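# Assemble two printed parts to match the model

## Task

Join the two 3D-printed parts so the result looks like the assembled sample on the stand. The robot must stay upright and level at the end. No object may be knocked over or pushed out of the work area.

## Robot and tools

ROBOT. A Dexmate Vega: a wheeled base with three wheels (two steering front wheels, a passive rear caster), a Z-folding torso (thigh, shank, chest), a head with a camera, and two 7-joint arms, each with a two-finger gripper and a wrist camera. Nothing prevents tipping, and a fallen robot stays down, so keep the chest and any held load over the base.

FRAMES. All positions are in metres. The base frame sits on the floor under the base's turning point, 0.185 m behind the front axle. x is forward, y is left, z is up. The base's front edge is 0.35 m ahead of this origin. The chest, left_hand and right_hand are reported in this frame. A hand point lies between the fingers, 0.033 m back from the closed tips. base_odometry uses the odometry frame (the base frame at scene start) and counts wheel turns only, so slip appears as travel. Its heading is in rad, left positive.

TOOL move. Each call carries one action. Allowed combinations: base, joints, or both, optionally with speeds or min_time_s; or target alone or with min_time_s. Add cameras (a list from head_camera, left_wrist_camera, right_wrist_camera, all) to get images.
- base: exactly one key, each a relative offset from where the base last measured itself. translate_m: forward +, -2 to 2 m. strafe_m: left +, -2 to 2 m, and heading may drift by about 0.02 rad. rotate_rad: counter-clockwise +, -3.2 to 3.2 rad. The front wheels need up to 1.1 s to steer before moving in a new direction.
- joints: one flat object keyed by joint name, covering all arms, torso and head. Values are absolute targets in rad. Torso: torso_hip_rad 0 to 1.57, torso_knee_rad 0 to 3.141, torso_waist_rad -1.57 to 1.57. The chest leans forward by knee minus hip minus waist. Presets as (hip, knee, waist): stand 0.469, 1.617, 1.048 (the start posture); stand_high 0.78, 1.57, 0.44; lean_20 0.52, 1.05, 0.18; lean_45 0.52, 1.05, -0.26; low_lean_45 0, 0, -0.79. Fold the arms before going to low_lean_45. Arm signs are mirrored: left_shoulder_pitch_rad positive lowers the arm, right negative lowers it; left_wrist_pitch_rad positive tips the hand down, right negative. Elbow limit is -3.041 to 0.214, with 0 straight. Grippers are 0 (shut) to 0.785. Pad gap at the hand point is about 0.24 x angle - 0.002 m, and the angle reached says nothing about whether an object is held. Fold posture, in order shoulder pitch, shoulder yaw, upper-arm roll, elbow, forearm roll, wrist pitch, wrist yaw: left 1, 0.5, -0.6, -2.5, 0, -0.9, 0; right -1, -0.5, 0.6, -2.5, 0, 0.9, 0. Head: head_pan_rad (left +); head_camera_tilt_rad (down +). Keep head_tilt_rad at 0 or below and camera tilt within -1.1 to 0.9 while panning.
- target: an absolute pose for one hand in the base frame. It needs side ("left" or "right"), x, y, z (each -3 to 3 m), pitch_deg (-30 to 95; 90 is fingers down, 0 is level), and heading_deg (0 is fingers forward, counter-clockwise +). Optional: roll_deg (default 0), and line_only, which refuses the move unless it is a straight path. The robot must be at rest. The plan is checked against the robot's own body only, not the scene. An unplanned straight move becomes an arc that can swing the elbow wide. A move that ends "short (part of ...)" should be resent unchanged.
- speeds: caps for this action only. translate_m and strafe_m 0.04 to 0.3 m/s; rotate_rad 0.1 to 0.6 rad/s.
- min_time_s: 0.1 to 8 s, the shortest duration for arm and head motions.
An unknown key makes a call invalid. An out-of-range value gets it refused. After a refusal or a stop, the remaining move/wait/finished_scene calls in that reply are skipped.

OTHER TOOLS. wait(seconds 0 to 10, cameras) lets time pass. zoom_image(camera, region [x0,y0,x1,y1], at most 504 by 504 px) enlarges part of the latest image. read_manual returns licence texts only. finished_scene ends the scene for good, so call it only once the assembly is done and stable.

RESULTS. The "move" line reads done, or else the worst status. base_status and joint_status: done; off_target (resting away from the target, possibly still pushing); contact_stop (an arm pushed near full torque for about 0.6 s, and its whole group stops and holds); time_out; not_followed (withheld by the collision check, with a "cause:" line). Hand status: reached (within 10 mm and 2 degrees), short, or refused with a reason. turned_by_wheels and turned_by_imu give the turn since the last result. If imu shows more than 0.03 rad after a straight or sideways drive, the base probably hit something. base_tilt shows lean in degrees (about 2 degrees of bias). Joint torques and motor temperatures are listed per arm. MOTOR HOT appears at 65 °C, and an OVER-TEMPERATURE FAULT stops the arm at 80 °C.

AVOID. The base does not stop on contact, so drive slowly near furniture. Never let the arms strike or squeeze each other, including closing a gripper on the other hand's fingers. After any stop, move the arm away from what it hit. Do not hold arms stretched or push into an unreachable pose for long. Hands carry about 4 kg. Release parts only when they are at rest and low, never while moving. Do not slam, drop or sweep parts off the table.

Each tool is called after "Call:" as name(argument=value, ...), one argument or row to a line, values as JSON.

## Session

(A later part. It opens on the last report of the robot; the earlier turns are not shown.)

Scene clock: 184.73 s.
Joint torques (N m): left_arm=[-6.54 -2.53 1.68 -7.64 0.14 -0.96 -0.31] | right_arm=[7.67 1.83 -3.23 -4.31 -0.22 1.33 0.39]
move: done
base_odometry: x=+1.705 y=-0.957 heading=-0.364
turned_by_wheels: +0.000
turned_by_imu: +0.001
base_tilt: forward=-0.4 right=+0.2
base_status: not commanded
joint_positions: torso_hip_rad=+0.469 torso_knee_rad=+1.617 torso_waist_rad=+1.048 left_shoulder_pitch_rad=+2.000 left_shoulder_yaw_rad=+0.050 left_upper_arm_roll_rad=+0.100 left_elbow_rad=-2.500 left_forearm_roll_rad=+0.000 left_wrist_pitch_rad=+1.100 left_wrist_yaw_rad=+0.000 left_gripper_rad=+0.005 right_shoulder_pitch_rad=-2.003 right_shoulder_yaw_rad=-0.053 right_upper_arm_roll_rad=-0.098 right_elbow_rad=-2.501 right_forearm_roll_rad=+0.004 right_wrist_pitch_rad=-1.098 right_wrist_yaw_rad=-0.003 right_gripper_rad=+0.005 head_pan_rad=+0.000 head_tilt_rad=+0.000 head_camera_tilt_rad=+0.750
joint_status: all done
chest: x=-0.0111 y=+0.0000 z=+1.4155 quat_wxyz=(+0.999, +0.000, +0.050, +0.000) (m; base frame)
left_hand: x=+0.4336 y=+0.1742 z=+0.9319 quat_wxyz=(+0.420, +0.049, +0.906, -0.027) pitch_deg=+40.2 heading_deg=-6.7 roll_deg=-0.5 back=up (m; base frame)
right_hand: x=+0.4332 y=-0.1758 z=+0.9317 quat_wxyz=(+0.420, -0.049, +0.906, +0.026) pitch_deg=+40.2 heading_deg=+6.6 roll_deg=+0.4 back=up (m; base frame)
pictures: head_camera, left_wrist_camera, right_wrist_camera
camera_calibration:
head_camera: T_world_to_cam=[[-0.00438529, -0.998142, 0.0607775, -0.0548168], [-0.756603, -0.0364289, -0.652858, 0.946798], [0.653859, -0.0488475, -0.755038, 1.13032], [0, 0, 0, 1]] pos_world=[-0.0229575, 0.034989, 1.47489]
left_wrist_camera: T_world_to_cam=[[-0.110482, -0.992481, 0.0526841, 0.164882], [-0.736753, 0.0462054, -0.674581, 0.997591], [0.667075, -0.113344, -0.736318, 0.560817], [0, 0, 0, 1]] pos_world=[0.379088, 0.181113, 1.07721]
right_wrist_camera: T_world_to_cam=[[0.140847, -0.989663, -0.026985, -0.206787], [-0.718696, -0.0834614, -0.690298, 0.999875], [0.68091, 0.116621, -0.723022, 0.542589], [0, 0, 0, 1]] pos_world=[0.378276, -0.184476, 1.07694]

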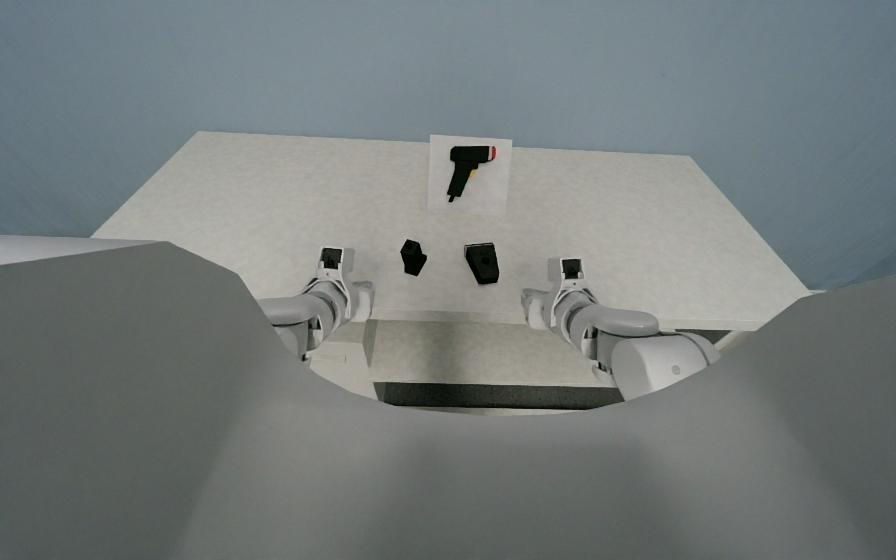

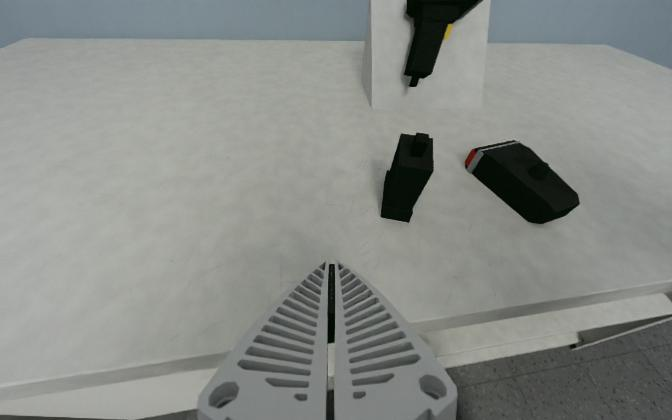

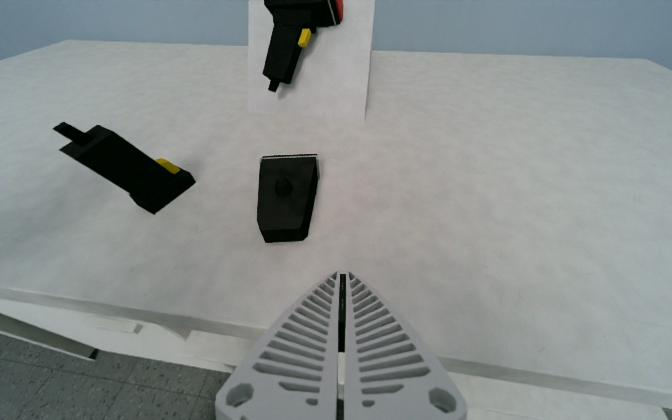

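Call:
zoom_image(
  camera="right_wrist_camera",
  region=[40, 110, 210, 220],
)

Call:
zoom_image(
  camera="left_wrist_camera",
  region=[370, 120, 450, 230],
)

Call:
zoom_image(
  camera="head_camera",
  region=[395, 230, 435, 285],
)

Scaled by 2.965 from the camera's 672x420 image, which has a finer 960x600 frame.

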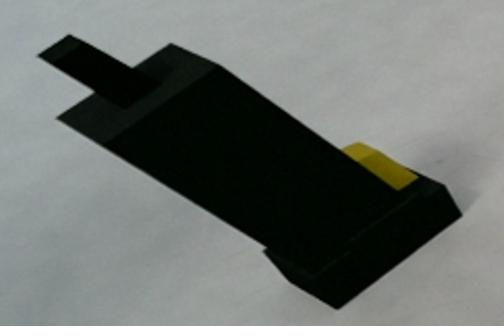

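Scaled by 4.582 from the camera's 672x420 image, which has a finer 960x600 frame.

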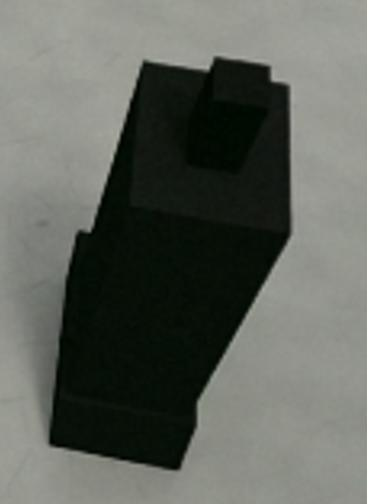

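Scaled by 9.164 from the camera's 896x560 image, which has a finer 960x600 frame.

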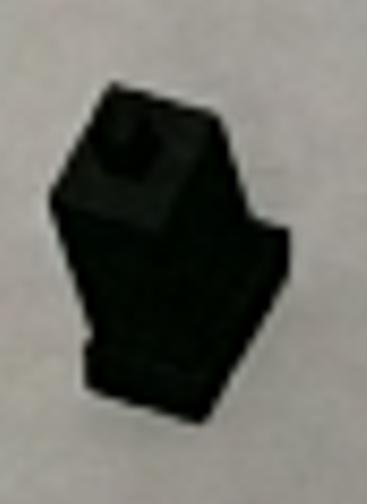

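Call:
move(
  joints={"left_gripper_rad": 0.36},
  cameras=[],
)

Call:
move(
  target={"side": "left", "x": 0.473, "y": 0.1126, "z": 1.003, "pitch_deg": 45, "heading_deg": -17, "roll_deg": 0, "line_only": true},
  cameras=["all"],
)

Scene clock: 250.43 s.
Joint torques (N m): left_arm=[-6.63 -2.3 1.89 -7.68 0.22 -0.43 -0.36] | right_arm=[9.1 0.58 -3.3 -3.67 -0.29 1.69 0.2]
move: done
base_odometry: x=+1.705 y=-0.957 heading=-0.364
turned_by_wheels: +0.000
turned_by_imu: +0.000
base_tilt: forward=-0.3 right=+0.2
base_status: not commanded
joint_positions: torso_hip_rad=+0.469 torso_knee_rad=+1.617 torso_waist_rad=+1.048 left_shoulder_pitch_rad=+2.000 left_shoulder_yaw_rad=+0.050 left_upper_arm_roll_rad=+0.100 left_elbow_rad=-2.500 left_forearm_roll_rad=+0.000 left_wrist_pitch_rad=+1.100 left_wrist_yaw_rad=+0.000 left_gripper_rad=+0.360 right_shoulder_pitch_rad=-2.000 right_shoulder_yaw_rad=-0.050 right_upper_arm_roll_rad=-0.100 right_elbow_rad=-2.500 right_forearm_roll_rad=+0.000 right_wrist_pitch_rad=-1.100 right_wrist_yaw_rad=+0.000 right_gripper_rad=+0.005 head_pan_rad=+0.000 head_tilt_rad=+0.000 head_camera_tilt_rad=+0.750
joint_status: all done
chest: x=-0.0111 y=+0.0000 z=+1.4155 quat_wxyz=(+0.999, +0.000, +0.050, +0.000) (m; base frame)
left_hand: x=+0.4336 y=+0.1742 z=+0.9319 quat_wxyz=(+0.420, +0.049, +0.906, -0.027) pitch_deg=+40.2 heading_deg=-6.7 roll_deg=-0.5 back=up (m; base frame)
right_hand: x=+0.4336 y=-0.1744 z=+0.9319 quat_wxyz=(+0.420, -0.049, +0.906, +0.027) pitch_deg=+40.2 heading_deg=+6.7 roll_deg=+0.6 back=up (m; base frame)
pictures: none
No camera images: "cameras" was empty.

Scene clock: 256.80 s.
Joint torques (N m): left_arm=[-13.34 3.7 -1.45 -6.45 -0.58 0.11 0.16] | right_arm=[8.88 1.89 -2.92 -3.2 -0.25 2.34 0.44]
move: done
base_odometry: x=+1.705 y=-0.957 heading=-0.364
turned_by_wheels: +0.000
turned_by_imu: +0.001
base_tilt: forward=-0.2 right=+0.0
base_status: not commanded
joint_positions: torso_hip_rad=+0.469 torso_knee_rad=+1.617 torso_waist_rad=+1.048 left_shoulder_pitch_rad=+1.525 left_shoulder_yaw_rad=+0.414 left_upper_arm_roll_rad=+0.139 left_elbow_rad=-2.414 left_forearm_roll_rad=-1.334 left_wrist_pitch_rad=+1.366 left_wrist_yaw_rad=+0.958 left_gripper_rad=+0.360 right_shoulder_pitch_rad=-2.000 right_shoulder_yaw_rad=-0.050 right_upper_arm_roll_rad=-0.100 right_elbow_rad=-2.500 right_forearm_roll_rad=+0.000 right_wrist_pitch_rad=-1.100 right_wrist_yaw_rad=+0.000 right_gripper_rad=+0.005 head_pan_rad=+0.000 head_tilt_rad=+0.000 head_camera_tilt_rad=+0.750
joint_status: not commanded
chest: x=-0.0111 y=+0.0000 z=+1.4155 quat_wxyz=(+0.999, +0.000, +0.050, +0.000) (m; base frame)
left_hand: x=+0.4730 y=+0.1127 z=+1.0029 quat_wxyz=(+0.379, +0.136, +0.914, -0.057) pitch_deg=+45.0 heading_deg=-17.0 roll_deg=+0.0 back=up (m; base frame)
left_hand_status: reached (straight line, planned for 5.1 s): 0 mm and 0.1 deg off.
right_hand: x=+0.4336 y=-0.1744 z=+0.9319 quat_wxyz=(+0.420, -0.049, +0.906, +0.027) pitch_deg=+40.2 heading_deg=+6.7 roll_deg=+0.6 back=up (m; base frame)
pictures: head_camera, left_wrist_camera, right_wrist_camera
camera_calibration:
head_camera: T_world_to_cam=[[-0.00438529, -0.998142, 0.0607775, -0.0548168], [-0.756603, -0.0364289, -0.652858, 0.946798], [0.653859, -0.0488475, -0.755038, 1.13032], [0, 0, 0, 1]] pos_world=[-0.0229575, 0.034989, 1.47489]
left_wrist_camera: T_world_to_cam=[[-0.287179, -0.956791, 0.0456069, 0.191168], [-0.765281, 0.200542, -0.61166, 1.01037], [0.576084, -0.210558, -0.789805, 0.687536], [0, 0, 0, 1]] pos_world=[0.432036, 0.125053, 1.1523]
right_wrist_camera: T_world_to_cam=[[0.141733, -0.989486, -0.0288059, -0.204099], [-0.718908, -0.0828842, -0.690146, 1.00049], [0.680502, 0.118525, -0.723096, 0.542847], [0, 0, 0, 1]] pos_world=[0.378776, -0.18337, 1.07713]

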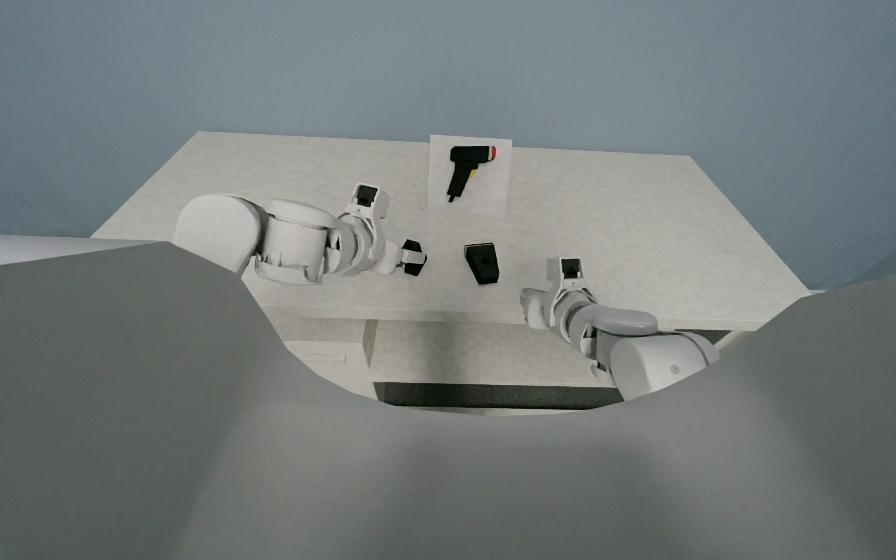

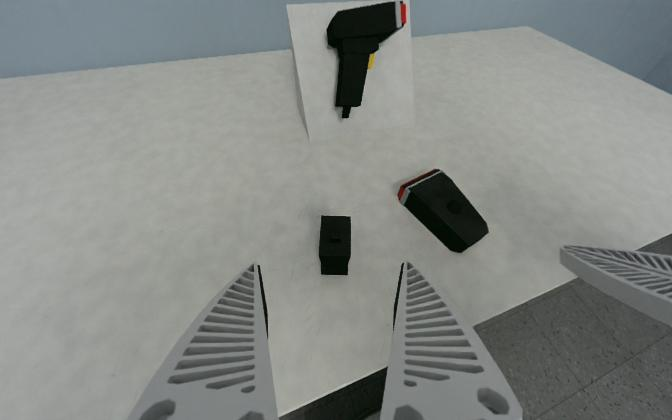

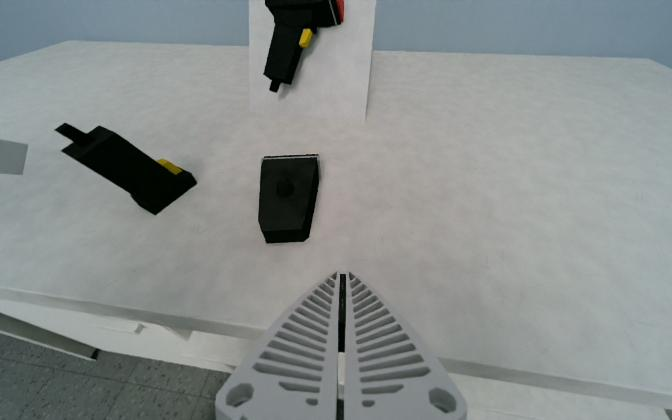

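Call:
move(
  target={"side": "left", "x": 0.5474, "y": 0.09, "z": 0.9251, "pitch_deg": 45, "heading_deg": -17, "roll_deg": 0, "line_only": true},
  cameras=["all"],
)

Call:
zoom_image(
  camera="left_wrist_camera",
  region=[240, 170, 440, 340],
)

Call:
zoom_image(
  camera="right_wrist_camera",
  region=[0, 60, 240, 240],
)

Scene clock: 269.83 s.
Joint torques (N m): left_arm=[-16.56 3.55 -2.92 -6.67 0.03 -1.78 -0.31] | right_arm=[8.57 0.71 -2.9 -4.37 -0.33 1 0.4]
move: done
base_odometry: x=+1.705 y=-0.957 heading=-0.364
turned_by_wheels: +0.000
turned_by_imu: +0.001
base_tilt: forward=-0.1 right=+0.0
base_status: not commanded
joint_positions: torso_hip_rad=+0.469 torso_knee_rad=+1.617 torso_waist_rad=+1.048 left_shoulder_pitch_rad=+1.357 left_shoulder_yaw_rad=+0.489 left_upper_arm_roll_rad=+0.418 left_elbow_rad=-2.062 left_forearm_roll_rad=-0.987 left_wrist_pitch_rad=+1.060 left_wrist_yaw_rad=+0.632 left_gripper_rad=+0.360 right_shoulder_pitch_rad=-2.000 right_shoulder_yaw_rad=-0.050 right_upper_arm_roll_rad=-0.100 right_elbow_rad=-2.500 right_forearm_roll_rad=+0.000 right_wrist_pitch_rad=-1.100 right_wrist_yaw_rad=+0.000 right_gripper_rad=+0.005 head_pan_rad=+0.000 head_tilt_rad=+0.000 head_camera_tilt_rad=+0.750
joint_status: not commanded
chest: x=-0.0111 y=+0.0000 z=+1.4155 quat_wxyz=(+0.999, +0.000, +0.050, +0.000) (m; base frame)
left_hand: x=+0.5466 y=+0.0901 z=+0.9258 quat_wxyz=(+0.378, +0.136, +0.914, -0.057) pitch_deg=+45.0 heading_deg=-17.0 roll_deg=-0.1 back=up (m; base frame)
left_hand_status: reached (straight line, planned for 1.6 s): 1 mm and 0.1 deg off.
right_hand: x=+0.4336 y=-0.1744 z=+0.9319 quat_wxyz=(+0.420, -0.049, +0.906, +0.027) pitch_deg=+40.2 heading_deg=+6.7 roll_deg=+0.6 back=up (m; base frame)
pictures: head_camera, left_wrist_camera, right_wrist_camera
camera_calibration:
head_camera: T_world_to_cam=[[-0.00438529, -0.998142, 0.0607775, -0.0548168], [-0.756603, -0.0364289, -0.652858, 0.946798], [0.653859, -0.0488475, -0.755038, 1.13032], [0, 0, 0, 1]] pos_world=[-0.0229575, 0.034989, 1.47489]
left_wrist_camera: T_world_to_cam=[[-0.287636, -0.956639, 0.0458942, 0.194162], [-0.765759, 0.200934, -0.610933, 1.02364], [0.575221, -0.21087, -0.790351, 0.580423], [0, 0, 0, 1]] pos_world=[0.505837, 0.102452, 1.0752]
right_wrist_camera: T_world_to_cam=[[0.141733, -0.989486, -0.0288059, -0.204099], [-0.718908, -0.0828842, -0.690146, 1.00049], [0.680502, 0.118525, -0.723096, 0.542847], [0, 0, 0, 1]] pos_world=[0.378776, -0.18337, 1.07713]

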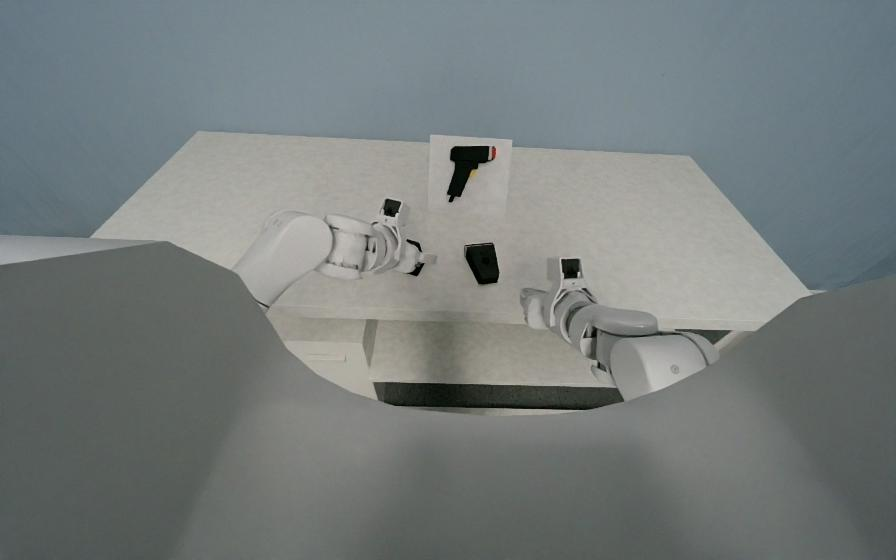

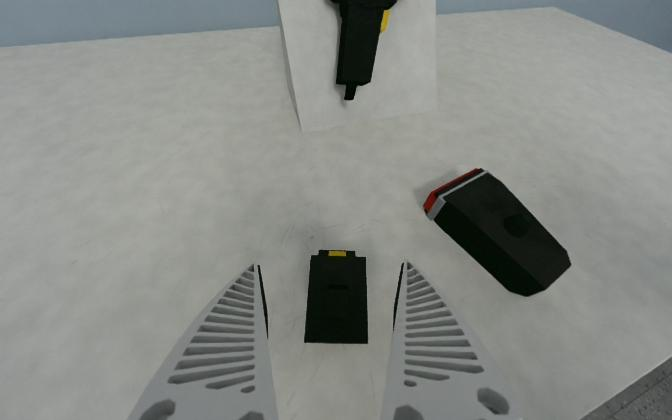

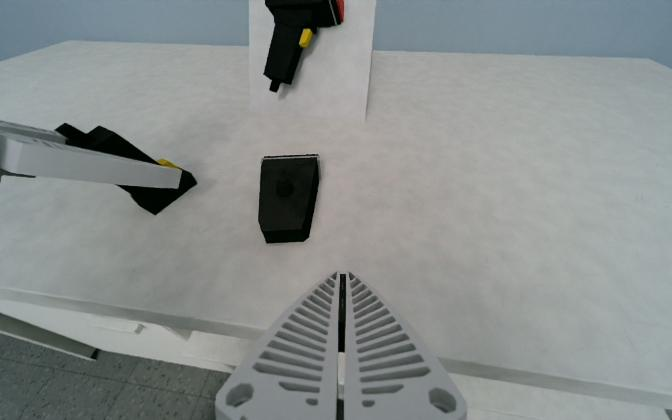

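Scaled by 2.520 from the camera's 672x420 image, which has a finer 960x600 frame.

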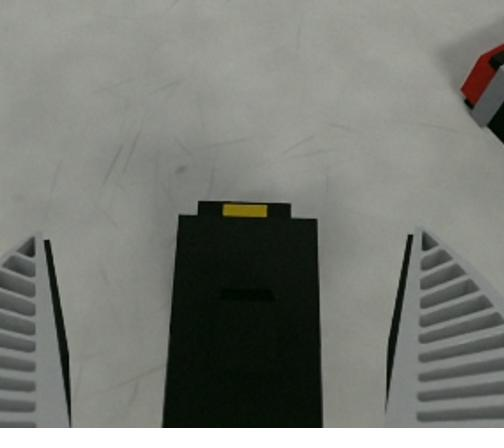

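Scaled by 2.100 from the camera's 672x420 image, which has a finer 960x600 frame.

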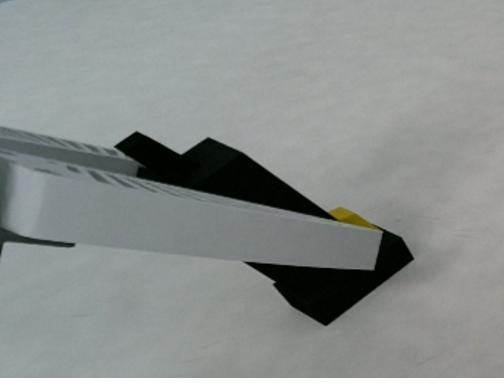

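Call:
move(
  target={"side": "left", "x": 0.5463, "y": 0.0868, "z": 0.9255, "pitch_deg": 45, "heading_deg": -18, "roll_deg": 0, "line_only": true},
  cameras=[],
)

Call:
move(
  joints={"left_gripper_rad": 0.2},
  cameras=["left_wrist_camera", "right_wrist_camera"],
)

Call:
zoom_image(
  camera="left_wrist_camera",
  region=[240, 170, 440, 420],
)

Scene clock: 290.13 s.
Joint torques (N m): left_arm=[-17.07 3.22 -2.39 -7.78 -0.03 -1.13 -0.32] | right_arm=[10.32 1.2 -3.07 -3.92 -0.19 1.98 0.24]
move: done
base_odometry: x=+1.705 y=-0.957 heading=-0.364
turned_by_wheels: +0.000
turned_by_imu: +0.000
base_tilt: forward=-0.4 right=+0.0
base_status: not commanded
joint_positions: torso_hip_rad=+0.469 torso_knee_rad=+1.617 torso_waist_rad=+1.048 left_shoulder_pitch_rad=+1.351 left_shoulder_yaw_rad=+0.497 left_upper_arm_roll_rad=+0.425 left_elbow_rad=-2.060 left_forearm_roll_rad=-0.984 left_wrist_pitch_rad=+1.058 left_wrist_yaw_rad=+0.616 left_gripper_rad=+0.360 right_shoulder_pitch_rad=-2.000 right_shoulder_yaw_rad=-0.050 right_upper_arm_roll_rad=-0.100 right_elbow_rad=-2.500 right_forearm_roll_rad=+0.000 right_wrist_pitch_rad=-1.100 right_wrist_yaw_rad=+0.000 right_gripper_rad=+0.005 head_pan_rad=+0.000 head_tilt_rad=+0.000 head_camera_tilt_rad=+0.750
joint_status: not commanded
chest: x=-0.0111 y=+0.0000 z=+1.4155 quat_wxyz=(+0.999, +0.000, +0.050, +0.000) (m; base frame)
left_hand: x=+0.5464 y=+0.0876 z=+0.9254 quat_wxyz=(+0.378, +0.143, +0.913, -0.059) pitch_deg=+45.0 heading_deg=-17.8 roll_deg=+0.0 back=up (m; base frame)
left_hand_status: reached (straight line, planned for 0.3 s): 1 mm and 0.2 deg off.
right_hand: x=+0.4336 y=-0.1744 z=+0.9319 quat_wxyz=(+0.420, -0.049, +0.906, +0.027) pitch_deg=+40.2 heading_deg=+6.7 roll_deg=+0.6 back=up (m; base frame)
pictures: none
No camera images: "cameras" was empty.

Scene clock: 290.77 s.
Joint torques (N m): left_arm=[-17.13 2.4 -2.68 -8.98 0.04 -0.74 -0.3] | right_arm=[8.25 1.18 -3.69 -4.91 -0.3 2.41 0.13]
move: done
base_odometry: x=+1.705 y=-0.957 heading=-0.364
turned_by_wheels: +0.000
turned_by_imu: +0.000
base_tilt: forward=-0.1 right=+0.1
base_status: not commanded
joint_positions: torso_hip_rad=+0.469 torso_knee_rad=+1.617 torso_waist_rad=+1.048 left_shoulder_pitch_rad=+1.350 left_shoulder_yaw_rad=+0.499 left_upper_arm_roll_rad=+0.427 left_elbow_rad=-2.060 left_forearm_roll_rad=-0.983 left_wrist_pitch_rad=+1.058 left_wrist_yaw_rad=+0.613 left_gripper_rad=+0.200 right_shoulder_pitch_rad=-2.000 right_shoulder_yaw_rad=-0.050 right_upper_arm_roll_rad=-0.100 right_elbow_rad=-2.500 right_forearm_roll_rad=+0.000 right_wrist_pitch_rad=-1.100 right_wrist_yaw_rad=+0.000 right_gripper_rad=+0.005 head_pan_rad=+0.000 head_tilt_rad=+0.000 head_camera_tilt_rad=+0.750
joint_status: all done
chest: x=-0.0111 y=+0.0000 z=+1.4155 quat_wxyz=(+0.999, +0.000, +0.050, +0.000) (m; base frame)
left_hand: x=+0.5462 y=+0.0870 z=+0.9254 quat_wxyz=(+0.378, +0.144, +0.913, -0.060) pitch_deg=+45.0 heading_deg=-18.0 roll_deg=+0.0 back=up (m; base frame)
right_hand: x=+0.4336 y=-0.1744 z=+0.9319 quat_wxyz=(+0.420, -0.049, +0.906, +0.027) pitch_deg=+40.2 heading_deg=+6.7 roll_deg=+0.6 back=up (m; base frame)
pictures: left_wrist_camera, right_wrist_camera
camera_calibration:
left_wrist_camera: T_world_to_cam=[[-0.303679, -0.951693, 0.045389, 0.199888], [-0.76212, 0.214046, -0.61103, 1.02071], [0.571798, -0.220149, -0.790305, 0.582297], [0, 0, 0, 1]] pos_world=[0.505646, 0.0999464, 1.0748]
right_wrist_camera: T_world_to_cam=[[0.141733, -0.989486, -0.0288059, -0.204099], [-0.718908, -0.0828842, -0.690146, 1.00049], [0.680502, 0.118525, -0.723096, 0.542847], [0, 0, 0, 1]] pos_world=[0.378776, -0.18337, 1.07713]

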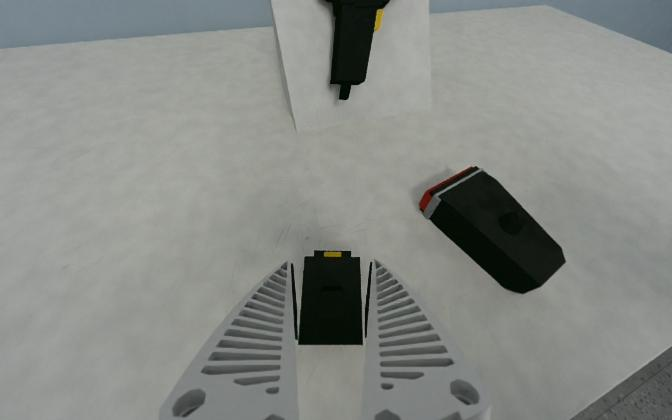

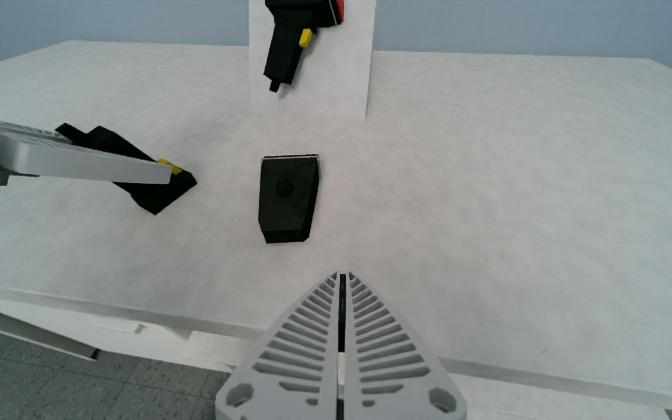

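Scaled by 2.016 from the camera's 672x420 image, which has a finer 960x600 frame.

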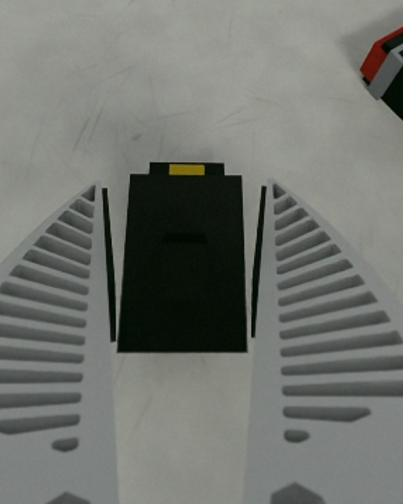

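Call:
move(
  joints={"left_gripper_rad": 0.07},
  min_time_s=1.5,
  cameras=["left_wrist_camera", "right_wrist_camera"],
)

Call:
zoom_image(
  camera="left_wrist_camera",
  region=[240, 170, 440, 420],
)

Call:
zoom_image(
  camera="right_wrist_camera",
  region=[0, 60, 240, 240],
)

Scene clock: 294.53 s.
Joint torques (N m): left_arm=[-17.74 2.58 -2.92 -7.75 0.06 -0.91 -0.3] | right_arm=[9.16 0.85 -3.5 -4.01 -0.16 1.69 0.3]
move: done
base_odometry: x=+1.705 y=-0.957 heading=-0.364
turned_by_wheels: +0.000
turned_by_imu: +0.000
base_tilt: forward=-0.2 right=+0.2
base_status: not commanded
joint_positions: torso_hip_rad=+0.469 torso_knee_rad=+1.617 torso_waist_rad=+1.048 left_shoulder_pitch_rad=+1.350 left_shoulder_yaw_rad=+0.499 left_upper_arm_roll_rad=+0.427 left_elbow_rad=-2.060 left_forearm_roll_rad=-0.983 left_wrist_pitch_rad=+1.058 left_wrist_yaw_rad=+0.613 left_gripper_rad=+0.070 right_shoulder_pitch_rad=-2.000 right_shoulder_yaw_rad=-0.050 right_upper_arm_roll_rad=-0.100 right_elbow_rad=-2.500 right_forearm_roll_rad=+0.000 right_wrist_pitch_rad=-1.100 right_wrist_yaw_rad=+0.000 right_gripper_rad=+0.005 head_pan_rad=+0.000 head_tilt_rad=+0.000 head_camera_tilt_rad=+0.750
joint_status: all done
chest: x=-0.0111 y=+0.0000 z=+1.4155 quat_wxyz=(+0.999, +0.000, +0.050, +0.000) (m; base frame)
left_hand: x=+0.5462 y=+0.0869 z=+0.9254 quat_wxyz=(+0.378, +0.144, +0.913, -0.060) pitch_deg=+45.0 heading_deg=-18.0 roll_deg=+0.0 back=up (m; base frame)
right_hand: x=+0.4336 y=-0.1744 z=+0.9319 quat_wxyz=(+0.420, -0.049, +0.906, +0.027) pitch_deg=+40.2 heading_deg=+6.7 roll_deg=+0.6 back=up (m; base frame)
pictures: left_wrist_camera, right_wrist_camera
camera_calibration:
left_wrist_camera: T_world_to_cam=[[-0.304411, -0.951461, 0.0453495, 0.200152], [-0.761962, 0.21466, -0.611012, 1.02049], [0.571619, -0.220553, -0.790321, 0.58248], [0, 0, 0, 1]] pos_world=[0.505547, 0.0998461, 1.0748]
right_wrist_camera: T_world_to_cam=[[0.141733, -0.989486, -0.0288059, -0.204099], [-0.718908, -0.0828842, -0.690146, 1.00049], [0.680502, 0.118525, -0.723096, 0.542847], [0, 0, 0, 1]] pos_world=[0.378776, -0.18337, 1.07713]

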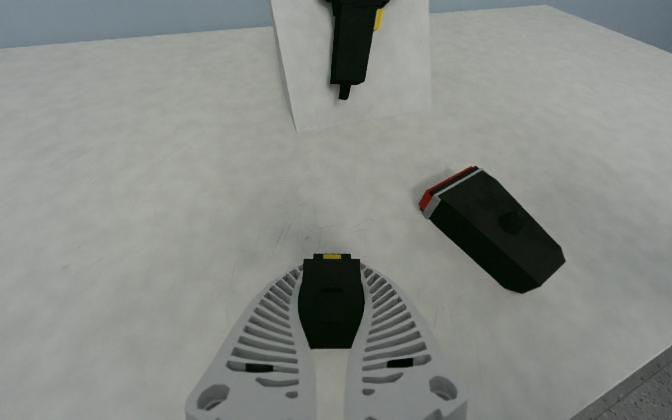

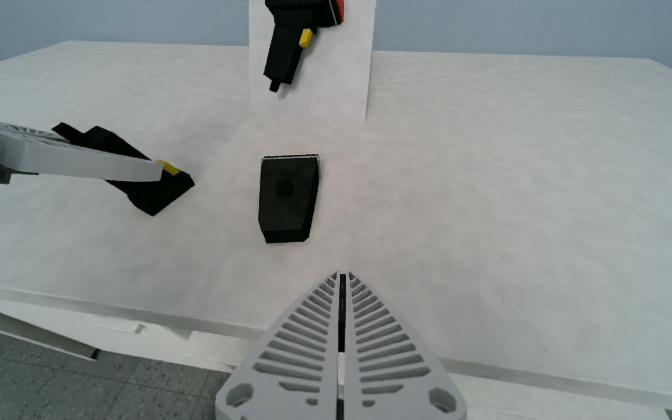

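Scaled by 2.016 from the camera's 672x420 image, which has a finer 960x600 frame.

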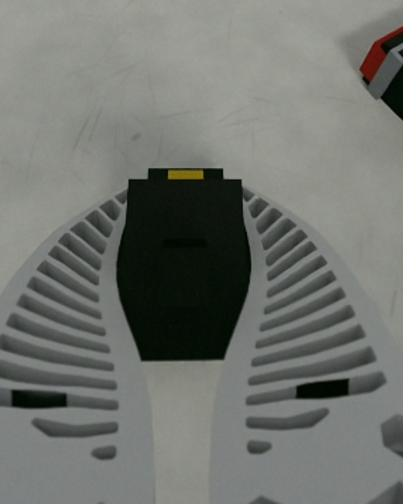

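Scaled by 2.100 from the camera's 672x420 image, which has a finer 960x600 frame.

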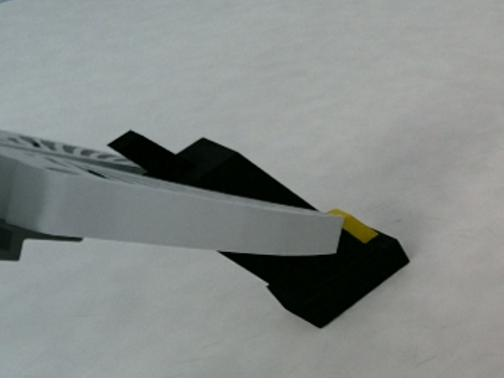

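Call:
move(
  joints={"left_gripper_rad": 0.05},
  cameras=[],
)

Call:
move(
  target={"side": "left", "x": 0.5, "y": 0.07, "z": 1.2, "pitch_deg": 45, "heading_deg": -18, "roll_deg": 0, "line_only": true},
  cameras=["left_wrist_camera", "right_wrist_camera"],
)

Scene clock: 325.30 s.
Joint torques (N m): left_arm=[-16.65 2.29 -3.02 -8.55 0.16 -1.21 -0.41] | right_arm=[8.47 0.12 -3.72 -3.8 -0.22 1.2 0.22]
move: done
base_odometry: x=+1.705 y=-0.957 heading=-0.364
turned_by_wheels: +0.000
turned_by_imu: +0.000
base_tilt: forward=-0.1 right=+0.2
base_status: not commanded
joint_positions: torso_hip_rad=+0.469 torso_knee_rad=+1.617 torso_waist_rad=+1.048 left_shoulder_pitch_rad=+1.350 left_shoulder_yaw_rad=+0.499 left_upper_arm_roll_rad=+0.427 left_elbow_rad=-2.060 left_forearm_roll_rad=-0.983 left_wrist_pitch_rad=+1.058 left_wrist_yaw_rad=+0.613 left_gripper_rad=+0.050 right_shoulder_pitch_rad=-2.000 right_shoulder_yaw_rad=-0.050 right_upper_arm_roll_rad=-0.100 right_elbow_rad=-2.500 right_forearm_roll_rad=+0.000 right_wrist_pitch_rad=-1.100 right_wrist_yaw_rad=+0.000 right_gripper_rad=+0.005 head_pan_rad=+0.000 head_tilt_rad=+0.000 head_camera_tilt_rad=+0.750
joint_status: all done
chest: x=-0.0111 y=+0.0000 z=+1.4155 quat_wxyz=(+0.999, +0.000, +0.050, +0.000) (m; base frame)
left_hand: x=+0.5462 y=+0.0869 z=+0.9254 quat_wxyz=(+0.378, +0.144, +0.913, -0.060) pitch_deg=+45.0 heading_deg=-18.0 roll_deg=+0.0 back=up (m; base frame)
right_hand: x=+0.4336 y=-0.1744 z=+0.9319 quat_wxyz=(+0.420, -0.049, +0.906, +0.027) pitch_deg=+40.2 heading_deg=+6.7 roll_deg=+0.6 back=up (m; base frame)
pictures: none
No camera images: "cameras" was empty.

Scene clock: 334.13 s.
Joint torques (N m): left_arm=[-18.71 -3.03 -6.32 0.59 0.33 -1.52 -0.03] | right_arm=[8.35 0.65 -3.29 -3.88 -0.29 1.85 0.22]
move: done
base_odometry: x=+1.705 y=-0.957 heading=-0.364
turned_by_wheels: +0.000
turned_by_imu: +0.001
base_tilt: forward=-0.1 right=+0.0
base_status: not commanded
joint_positions: torso_hip_rad=+0.469 torso_knee_rad=+1.617 torso_waist_rad=+1.048 left_shoulder_pitch_rad=-0.499 left_shoulder_yaw_rad=+1.117 left_upper_arm_roll_rad=+1.945 left_elbow_rad=-2.521 left_forearm_roll_rad=-2.346 left_wrist_pitch_rad=+0.247 left_wrist_yaw_rad=+1.087 left_gripper_rad=+0.050 right_shoulder_pitch_rad=-2.000 right_shoulder_yaw_rad=-0.050 right_upper_arm_roll_rad=-0.100 right_elbow_rad=-2.500 right_forearm_roll_rad=+0.000 right_wrist_pitch_rad=-1.100 right_wrist_yaw_rad=+0.000 right_gripper_rad=+0.005 head_pan_rad=+0.000 head_tilt_rad=+0.000 head_camera_tilt_rad=+0.750
joint_status: not commanded
chest: x=-0.0111 y=+0.0000 z=+1.4155 quat_wxyz=(+0.999, +0.000, +0.050, +0.000) (m; base frame)
left_hand: x=+0.5001 y=+0.0699 z=+1.1992 quat_wxyz=(+0.378, +0.145, +0.913, -0.060) pitch_deg=+45.0 heading_deg=-18.0 roll_deg=+0.0 back=up (m; base frame)
left_hand_status: reached (straight line, planned for 7.6 s): 1 mm and 0.0 deg off.
right_hand: x=+0.4336 y=-0.1744 z=+0.9319 quat_wxyz=(+0.420, -0.049, +0.906, +0.027) pitch_deg=+40.2 heading_deg=+6.7 roll_deg=+0.6 back=up (m; base frame)
pictures: left_wrist_camera, right_wrist_camera
camera_calibration:
left_wrist_camera: T_world_to_cam=[[-0.304981, -0.951271, 0.0454884, 0.157707], [-0.761744, 0.214993, -0.611166, 1.15651], [0.571605, -0.221045, -0.790194, 0.821392], [0, 0, 0, 1]] pos_world=[0.459547, 0.082946, 1.3487]
right_wrist_camera: T_world_to_cam=[[0.141733, -0.989486, -0.0288059, -0.204099], [-0.718908, -0.0828842, -0.690146, 1.00049], [0.680502, 0.118525, -0.723096, 0.542847], [0, 0, 0, 1]] pos_world=[0.378776, -0.18337, 1.07713]

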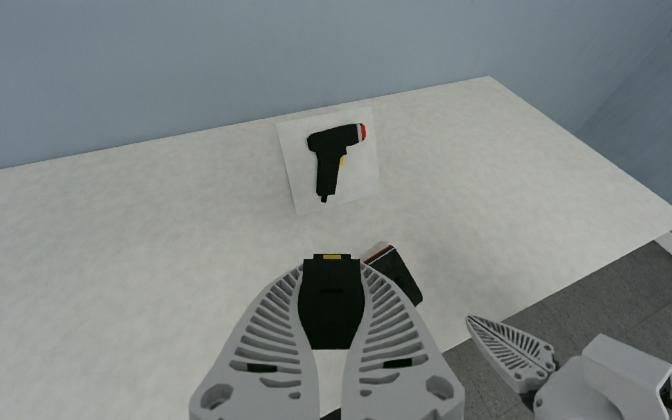

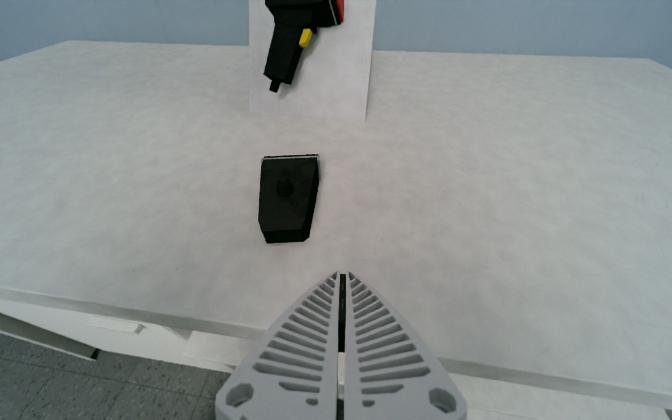

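Call:
move(
  joints={"right_shoulder_pitch_rad": -2.2, "right_shoulder_yaw_rad": -0.05, "right_upper_arm_roll_rad": -0.1, "right_elbow_rad": -1.4, "right_forearm_roll_rad": 0.0, "right_wrist_pitch_rad": 1.3, "right_wrist_yaw_rad": 0.45},
  cameras=["all"],
)

Scene clock: 344.90 s.
Joint torques (N m): left_arm=[-20.08 -3.88 -6.23 0.17 0.28 -1.51 0.22] | right_arm=[-10.35 0.08 -3.81 -1.44 -0.13 2.3 0.18]
move: done
base_odometry: x=+1.705 y=-0.957 heading=-0.364
turned_by_wheels: +0.000
turned_by_imu: +0.001
base_tilt: forward=+0.0 right=+0.1
base_status: not commanded
joint_positions: torso_hip_rad=+0.469 torso_knee_rad=+1.617 torso_waist_rad=+1.048 left_shoulder_pitch_rad=-0.503 left_shoulder_yaw_rad=+1.116 left_upper_arm_roll_rad=+1.947 left_elbow_rad=-2.521 left_forearm_roll_rad=-2.349 left_wrist_pitch_rad=+0.247 left_wrist_yaw_rad=+1.087 left_gripper_rad=+0.050 right_shoulder_pitch_rad=-2.199 right_shoulder_yaw_rad=-0.050 right_upper_arm_roll_rad=-0.100 right_elbow_rad=-1.402 right_forearm_roll_rad=+0.000 right_wrist_pitch_rad=+1.296 right_wrist_yaw_rad=+0.449 right_gripper_rad=+0.005 head_pan_rad=+0.000 head_tilt_rad=+0.000 head_camera_tilt_rad=+0.750
joint_status: all done
chest: x=-0.0111 y=+0.0000 z=+1.4155 quat_wxyz=(+0.999, +0.000, +0.050, +0.000) (m; base frame)
left_hand: x=+0.5000 y=+0.0699 z=+1.2000 quat_wxyz=(+0.378, +0.145, +0.913, -0.060) pitch_deg=+45.0 heading_deg=-18.0 roll_deg=+0.0 back=up (m; base frame)
right_hand: x=+0.2654 y=-0.0489 z=+1.0406 quat_wxyz=(+0.806, -0.202, +0.527, +0.175) pitch_deg=-21.2 heading_deg=+33.2 roll_deg=-8.8 back=up (m; base frame)
pictures: head_camera, left_wrist_camera, right_wrist_camera
camera_calibration:
head_camera: T_world_to_cam=[[-0.00438529, -0.998142, 0.0607775, -0.0548168], [-0.756603, -0.0364289, -0.652858, 0.946798], [0.653859, -0.0488475, -0.755038, 1.13032], [0, 0, 0, 1]] pos_world=[-0.0229575, 0.034989, 1.47489]
left_wrist_camera: T_world_to_cam=[[-0.304901, -0.9513, 0.0454343, 0.157653], [-0.761767, 0.214966, -0.611148, 1.15677], [0.571618, -0.22095, -0.790212, 0.822069], [0, 0, 0, 1]] pos_world=[0.459347, 0.082946, 1.3494]
right_wrist_camera: T_world_to_cam=[[0.522693, -0.837641, 0.158589, -0.341593], [0.300764, 0.0071213, -0.953672, 0.973061], [0.797705, 0.546175, 0.255654, -0.307534], [0, 0, 0, 1]] pos_world=[0.131208, -0.125095, 1.06078]

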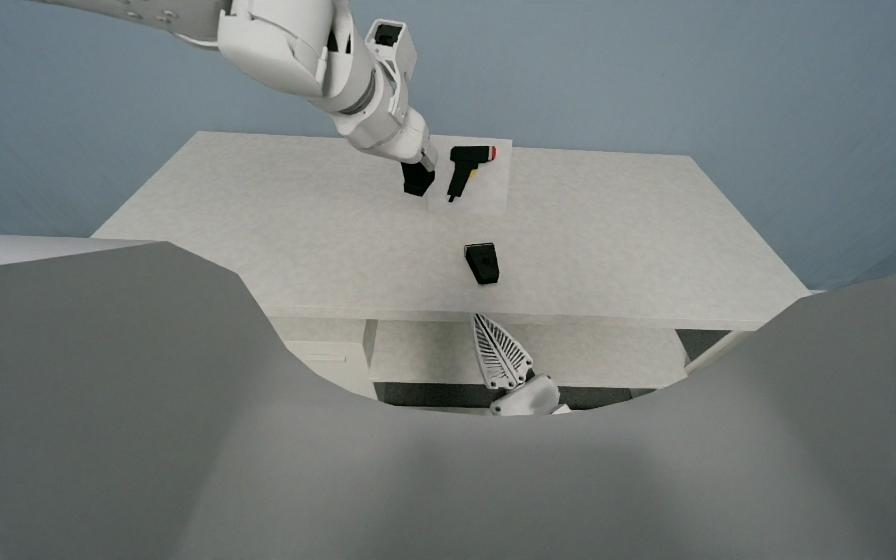

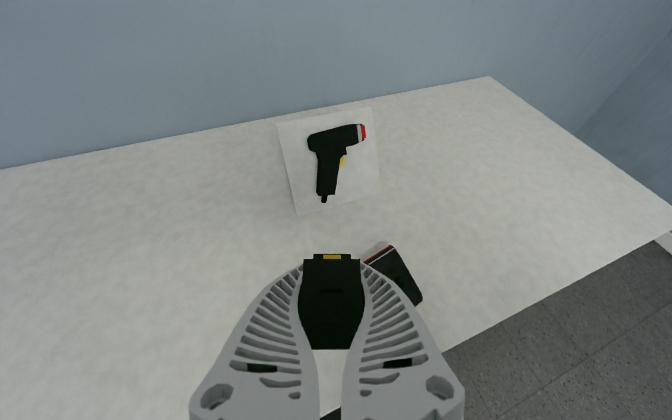

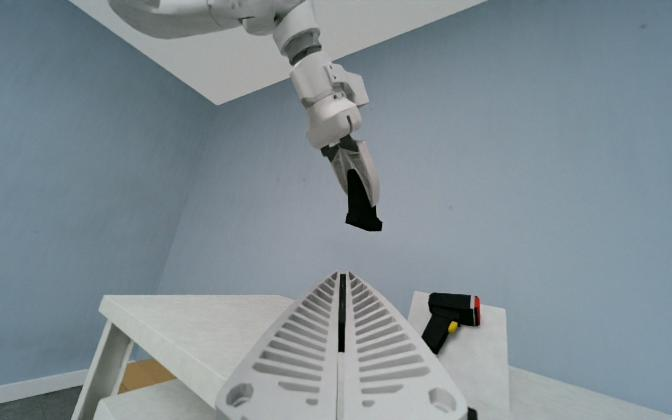

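Call:
move(
  target={"side": "left", "x": 0.47, "y": 0.09, "z": 1.36, "pitch_deg": 60, "heading_deg": -5, "roll_deg": 0, "line_only": true},
  cameras=["right_wrist_camera"],
)

Scene clock: 349.30 s.
Joint torques (N m): left_arm=[-20.86 -3.14 -5.79 0.51 0.23 -1.34 0.02] | right_arm=[-10.64 1.46 -3.21 -1.75 0.11 1.84 0.01]
move: refused
base_odometry: x=+1.705 y=-0.957 heading=-0.364
turned_by_wheels: +0.000
turned_by_imu: +0.000
base_tilt: forward=-0.1 right=+0.0
base_status: not commanded
joint_positions: torso_hip_rad=+0.469 torso_knee_rad=+1.617 torso_waist_rad=+1.048 left_shoulder_pitch_rad=-0.503 left_shoulder_yaw_rad=+1.116 left_upper_arm_roll_rad=+1.947 left_elbow_rad=-2.521 left_forearm_roll_rad=-2.349 left_wrist_pitch_rad=+0.247 left_wrist_yaw_rad=+1.087 left_gripper_rad=+0.050 right_shoulder_pitch_rad=-2.200 right_shoulder_yaw_rad=-0.050 right_upper_arm_roll_rad=-0.100 right_elbow_rad=-1.400 right_forearm_roll_rad=+0.000 right_wrist_pitch_rad=+1.300 right_wrist_yaw_rad=+0.450 right_gripper_rad=+0.005 head_pan_rad=+0.000 head_tilt_rad=+0.000 head_camera_tilt_rad=+0.750
joint_status: not commanded
chest: x=-0.0111 y=+0.0000 z=+1.4155 quat_wxyz=(+0.999, +0.000, +0.050, +0.000) (m; base frame)
left_hand: x=+0.5000 y=+0.0699 z=+1.2000 quat_wxyz=(+0.378, +0.145, +0.913, -0.060) pitch_deg=+45.0 heading_deg=-18.0 roll_deg=+0.0 back=up (m; base frame)
left_hand_status: refused: you asked line_only, and the move would not run on a straight line (no straight line was possible) but on a checked arc of 7.2 s: over the whole arc the hand travels 0.91 m to end 0.16 m from its start, up to 0.32 m off the straight line; left_forearm_roll_rad turns most, 2.18 rad; on the way or at its end the hand turns up to 170 deg from its attitude at the start. Nothing moved.
right_hand: x=+0.2643 y=-0.0487 z=+1.0408 quat_wxyz=(+0.807, -0.203, +0.527, +0.175) pitch_deg=-21.3 heading_deg=+33.3 roll_deg=-8.8 back=up (m; base frame)
pictures: right_wrist_camera
camera_calibration:
right_wrist_camera: T_world_to_cam=[[0.52316, -0.837187, 0.159441, -0.341929], [0.302051, 0.00720466, -0.953265, 0.972651], [0.796912, 0.546869, 0.256642, -0.307705], [0, 0, 0, 1]] pos_world=[0.130307, -0.124992, 1.06068]

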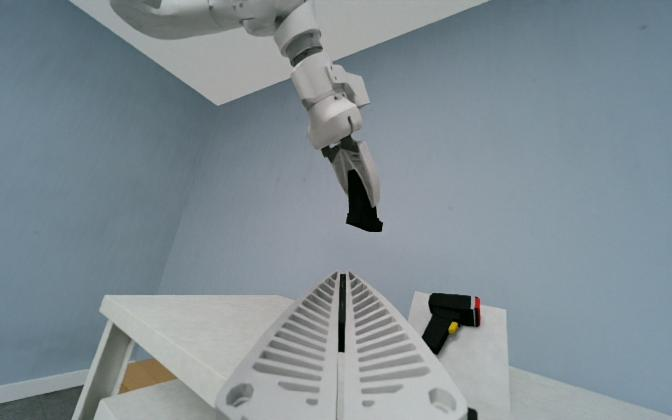

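Call:
move(
  joints={"right_shoulder_pitch_rad": -2.2, "right_shoulder_yaw_rad": -0.4, "right_upper_arm_roll_rad": -0.1, "right_elbow_rad": -1.5, "right_forearm_roll_rad": 0.0, "right_wrist_pitch_rad": 0.9, "right_wrist_yaw_rad": 0.0},
  cameras=[],
)

Call:
move(
  joints={"left_shoulder_pitch_rad": 1.8, "left_shoulder_yaw_rad": 0.05, "left_upper_arm_roll_rad": 0.1, "left_elbow_rad": -2.6, "left_forearm_roll_rad": 0.0, "left_wrist_pitch_rad": 1.36, "left_wrist_yaw_rad": 0.0},
  cameras=["all"],
)

Scene clock: 386.17 s.
Joint torques (N m): left_arm=[-19.96 -3.2 -6.41 1.11 0.3 -0.84 0.2] | right_arm=[-9.29 -5.17 -1.48 -4.67 0.11 2.7 -0.31]
move: done
base_odometry: x=+1.705 y=-0.957 heading=-0.364
turned_by_wheels: +0.000
turned_by_imu: +0.001
base_tilt: forward=-0.2 right=+0.2
base_status: not commanded
joint_positions: torso_hip_rad=+0.469 torso_knee_rad=+1.617 torso_waist_rad=+1.048 left_shoulder_pitch_rad=-0.503 left_shoulder_yaw_rad=+1.116 left_upper_arm_roll_rad=+1.947 left_elbow_rad=-2.521 left_forearm_roll_rad=-2.349 left_wrist_pitch_rad=+0.247 left_wrist_yaw_rad=+1.087 left_gripper_rad=+0.050 right_shoulder_pitch_rad=-2.200 right_shoulder_yaw_rad=-0.397 right_upper_arm_roll_rad=-0.100 right_elbow_rad=-1.499 right_forearm_roll_rad=+0.000 right_wrist_pitch_rad=+0.903 right_wrist_yaw_rad=+0.004 right_gripper_rad=+0.005 head_pan_rad=+0.000 head_tilt_rad=+0.000 head_camera_tilt_rad=+0.750
joint_status: all done
chest: x=-0.0111 y=+0.0000 z=+1.4155 quat_wxyz=(+0.999, +0.000, +0.050, +0.000) (m; base frame)
left_hand: x=+0.5000 y=+0.0699 z=+1.2000 quat_wxyz=(+0.378, +0.145, +0.913, -0.060) pitch_deg=+45.0 heading_deg=-18.0 roll_deg=+0.0 back=up (m; base frame)
right_hand: x=+0.3473 y=-0.1962 z=+0.9424 quat_wxyz=(+0.720, -0.199, +0.663, +0.049) pitch_deg=-2.4 heading_deg=+20.6 roll_deg=-12.8 back=up (m; base frame)
pictures: none
No camera images: "cameras" was empty.

Scene clock: 395.07 s.
Joint torques (N m): left_arm=[-1.99 -3.21 -3.63 -9.55 0.2 -1.34 -0.33] | right_arm=[-8.04 -4.97 -1.95 -5.82 0.2 2.08 -0.33]
move: done
base_odometry: x=+1.705 y=-0.957 heading=-0.364
turned_by_wheels: +0.000
turned_by_imu: +0.001
base_tilt: forward=-0.3 right=+0.1
base_status: not commanded
joint_positions: torso_hip_rad=+0.469 torso_knee_rad=+1.617 torso_waist_rad=+1.048 left_shoulder_pitch_rad=+1.796 left_shoulder_yaw_rad=+0.052 left_upper_arm_roll_rad=+0.103 left_elbow_rad=-2.600 left_forearm_roll_rad=-0.004 left_wrist_pitch_rad=+1.358 left_wrist_yaw_rad=+0.002 left_gripper_rad=+0.050 right_shoulder_pitch_rad=-2.200 right_shoulder_yaw_rad=-0.400 right_upper_arm_roll_rad=-0.100 right_elbow_rad=-1.500 right_forearm_roll_rad=+0.000 right_wrist_pitch_rad=+0.900 right_wrist_yaw_rad=+0.000 right_gripper_rad=+0.005 head_pan_rad=+0.000 head_tilt_rad=+0.000 head_camera_tilt_rad=+0.750
joint_status: all done
chest: x=-0.0111 y=+0.0000 z=+1.4155 quat_wxyz=(+0.999, +0.000, +0.050, +0.000) (m; base frame)
left_hand: x=+0.4762 y=+0.1773 z=+1.0051 quat_wxyz=(+0.440, +0.055, +0.896, -0.019) pitch_deg=+37.7 heading_deg=-6.0 roll_deg=+1.1 back=up (m; base frame)
right_hand: x=+0.3479 y=-0.1976 z=+0.9418 quat_wxyz=(+0.719, -0.199, +0.664, +0.048) pitch_deg=-2.2 heading_deg=+20.4 roll_deg=-12.9 back=up (m; base frame)
pictures: head_camera, left_wrist_camera, right_wrist_camera
camera_calibration:
head_camera: T_world_to_cam=[[-0.00438529, -0.998142, 0.0607775, -0.0548168], [-0.756603, -0.0364289, -0.652858, 0.946798], [0.653859, -0.0488475, -0.755038, 1.13032], [0, 0, 0, 1]] pos_world=[-0.0229575, 0.034989, 1.47489]
left_wrist_camera: T_world_to_cam=[[-0.116355, -0.992729, 0.0308201, 0.193695], [-0.70479, 0.0606628, -0.706817, 1.09286], [0.699809, -0.103964, -0.706724, 0.539733], [0, 0, 0, 1]] pos_world=[0.415067, 0.182104, 1.14793]
right_wrist_camera: T_world_to_cam=[[0.366897, -0.902067, 0.227293, -0.516857], [0.0153729, -0.238419, -0.971041, 0.922129], [0.930135, 0.359766, -0.0736078, -0.0397258], [0, 0, 0, 1]] pos_world=[0.212408, -0.232095, 1.00998]

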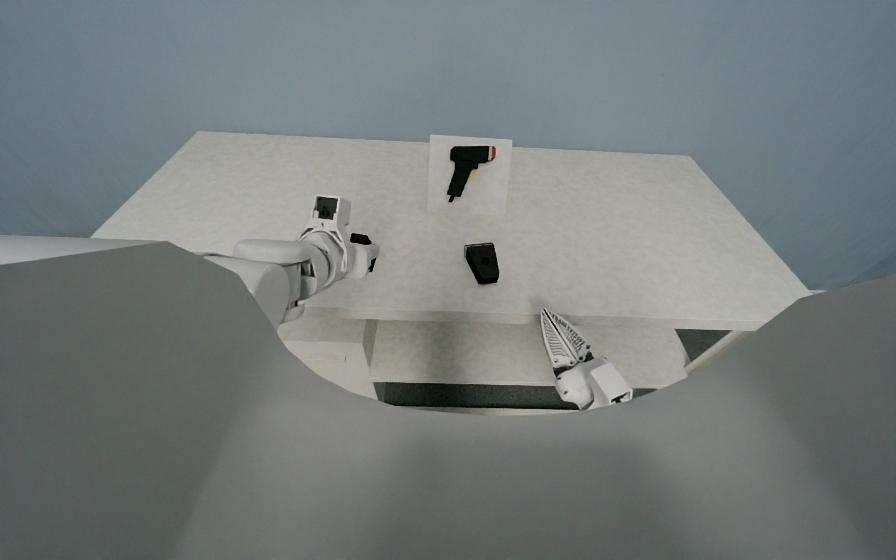

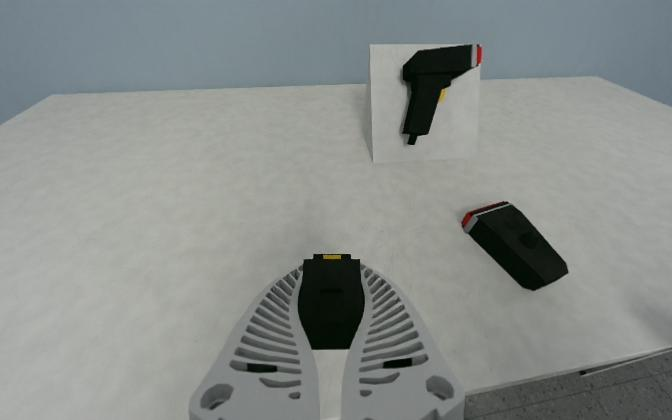

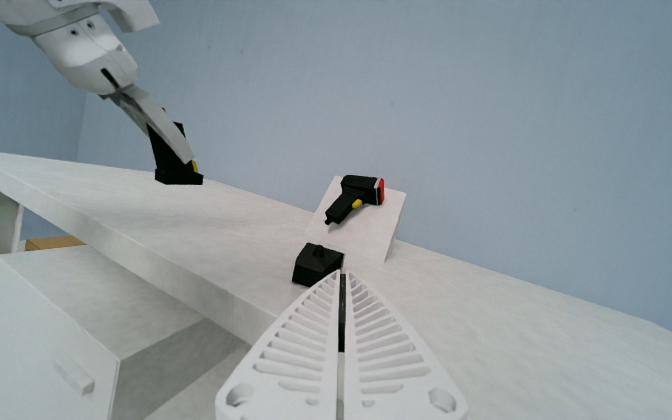

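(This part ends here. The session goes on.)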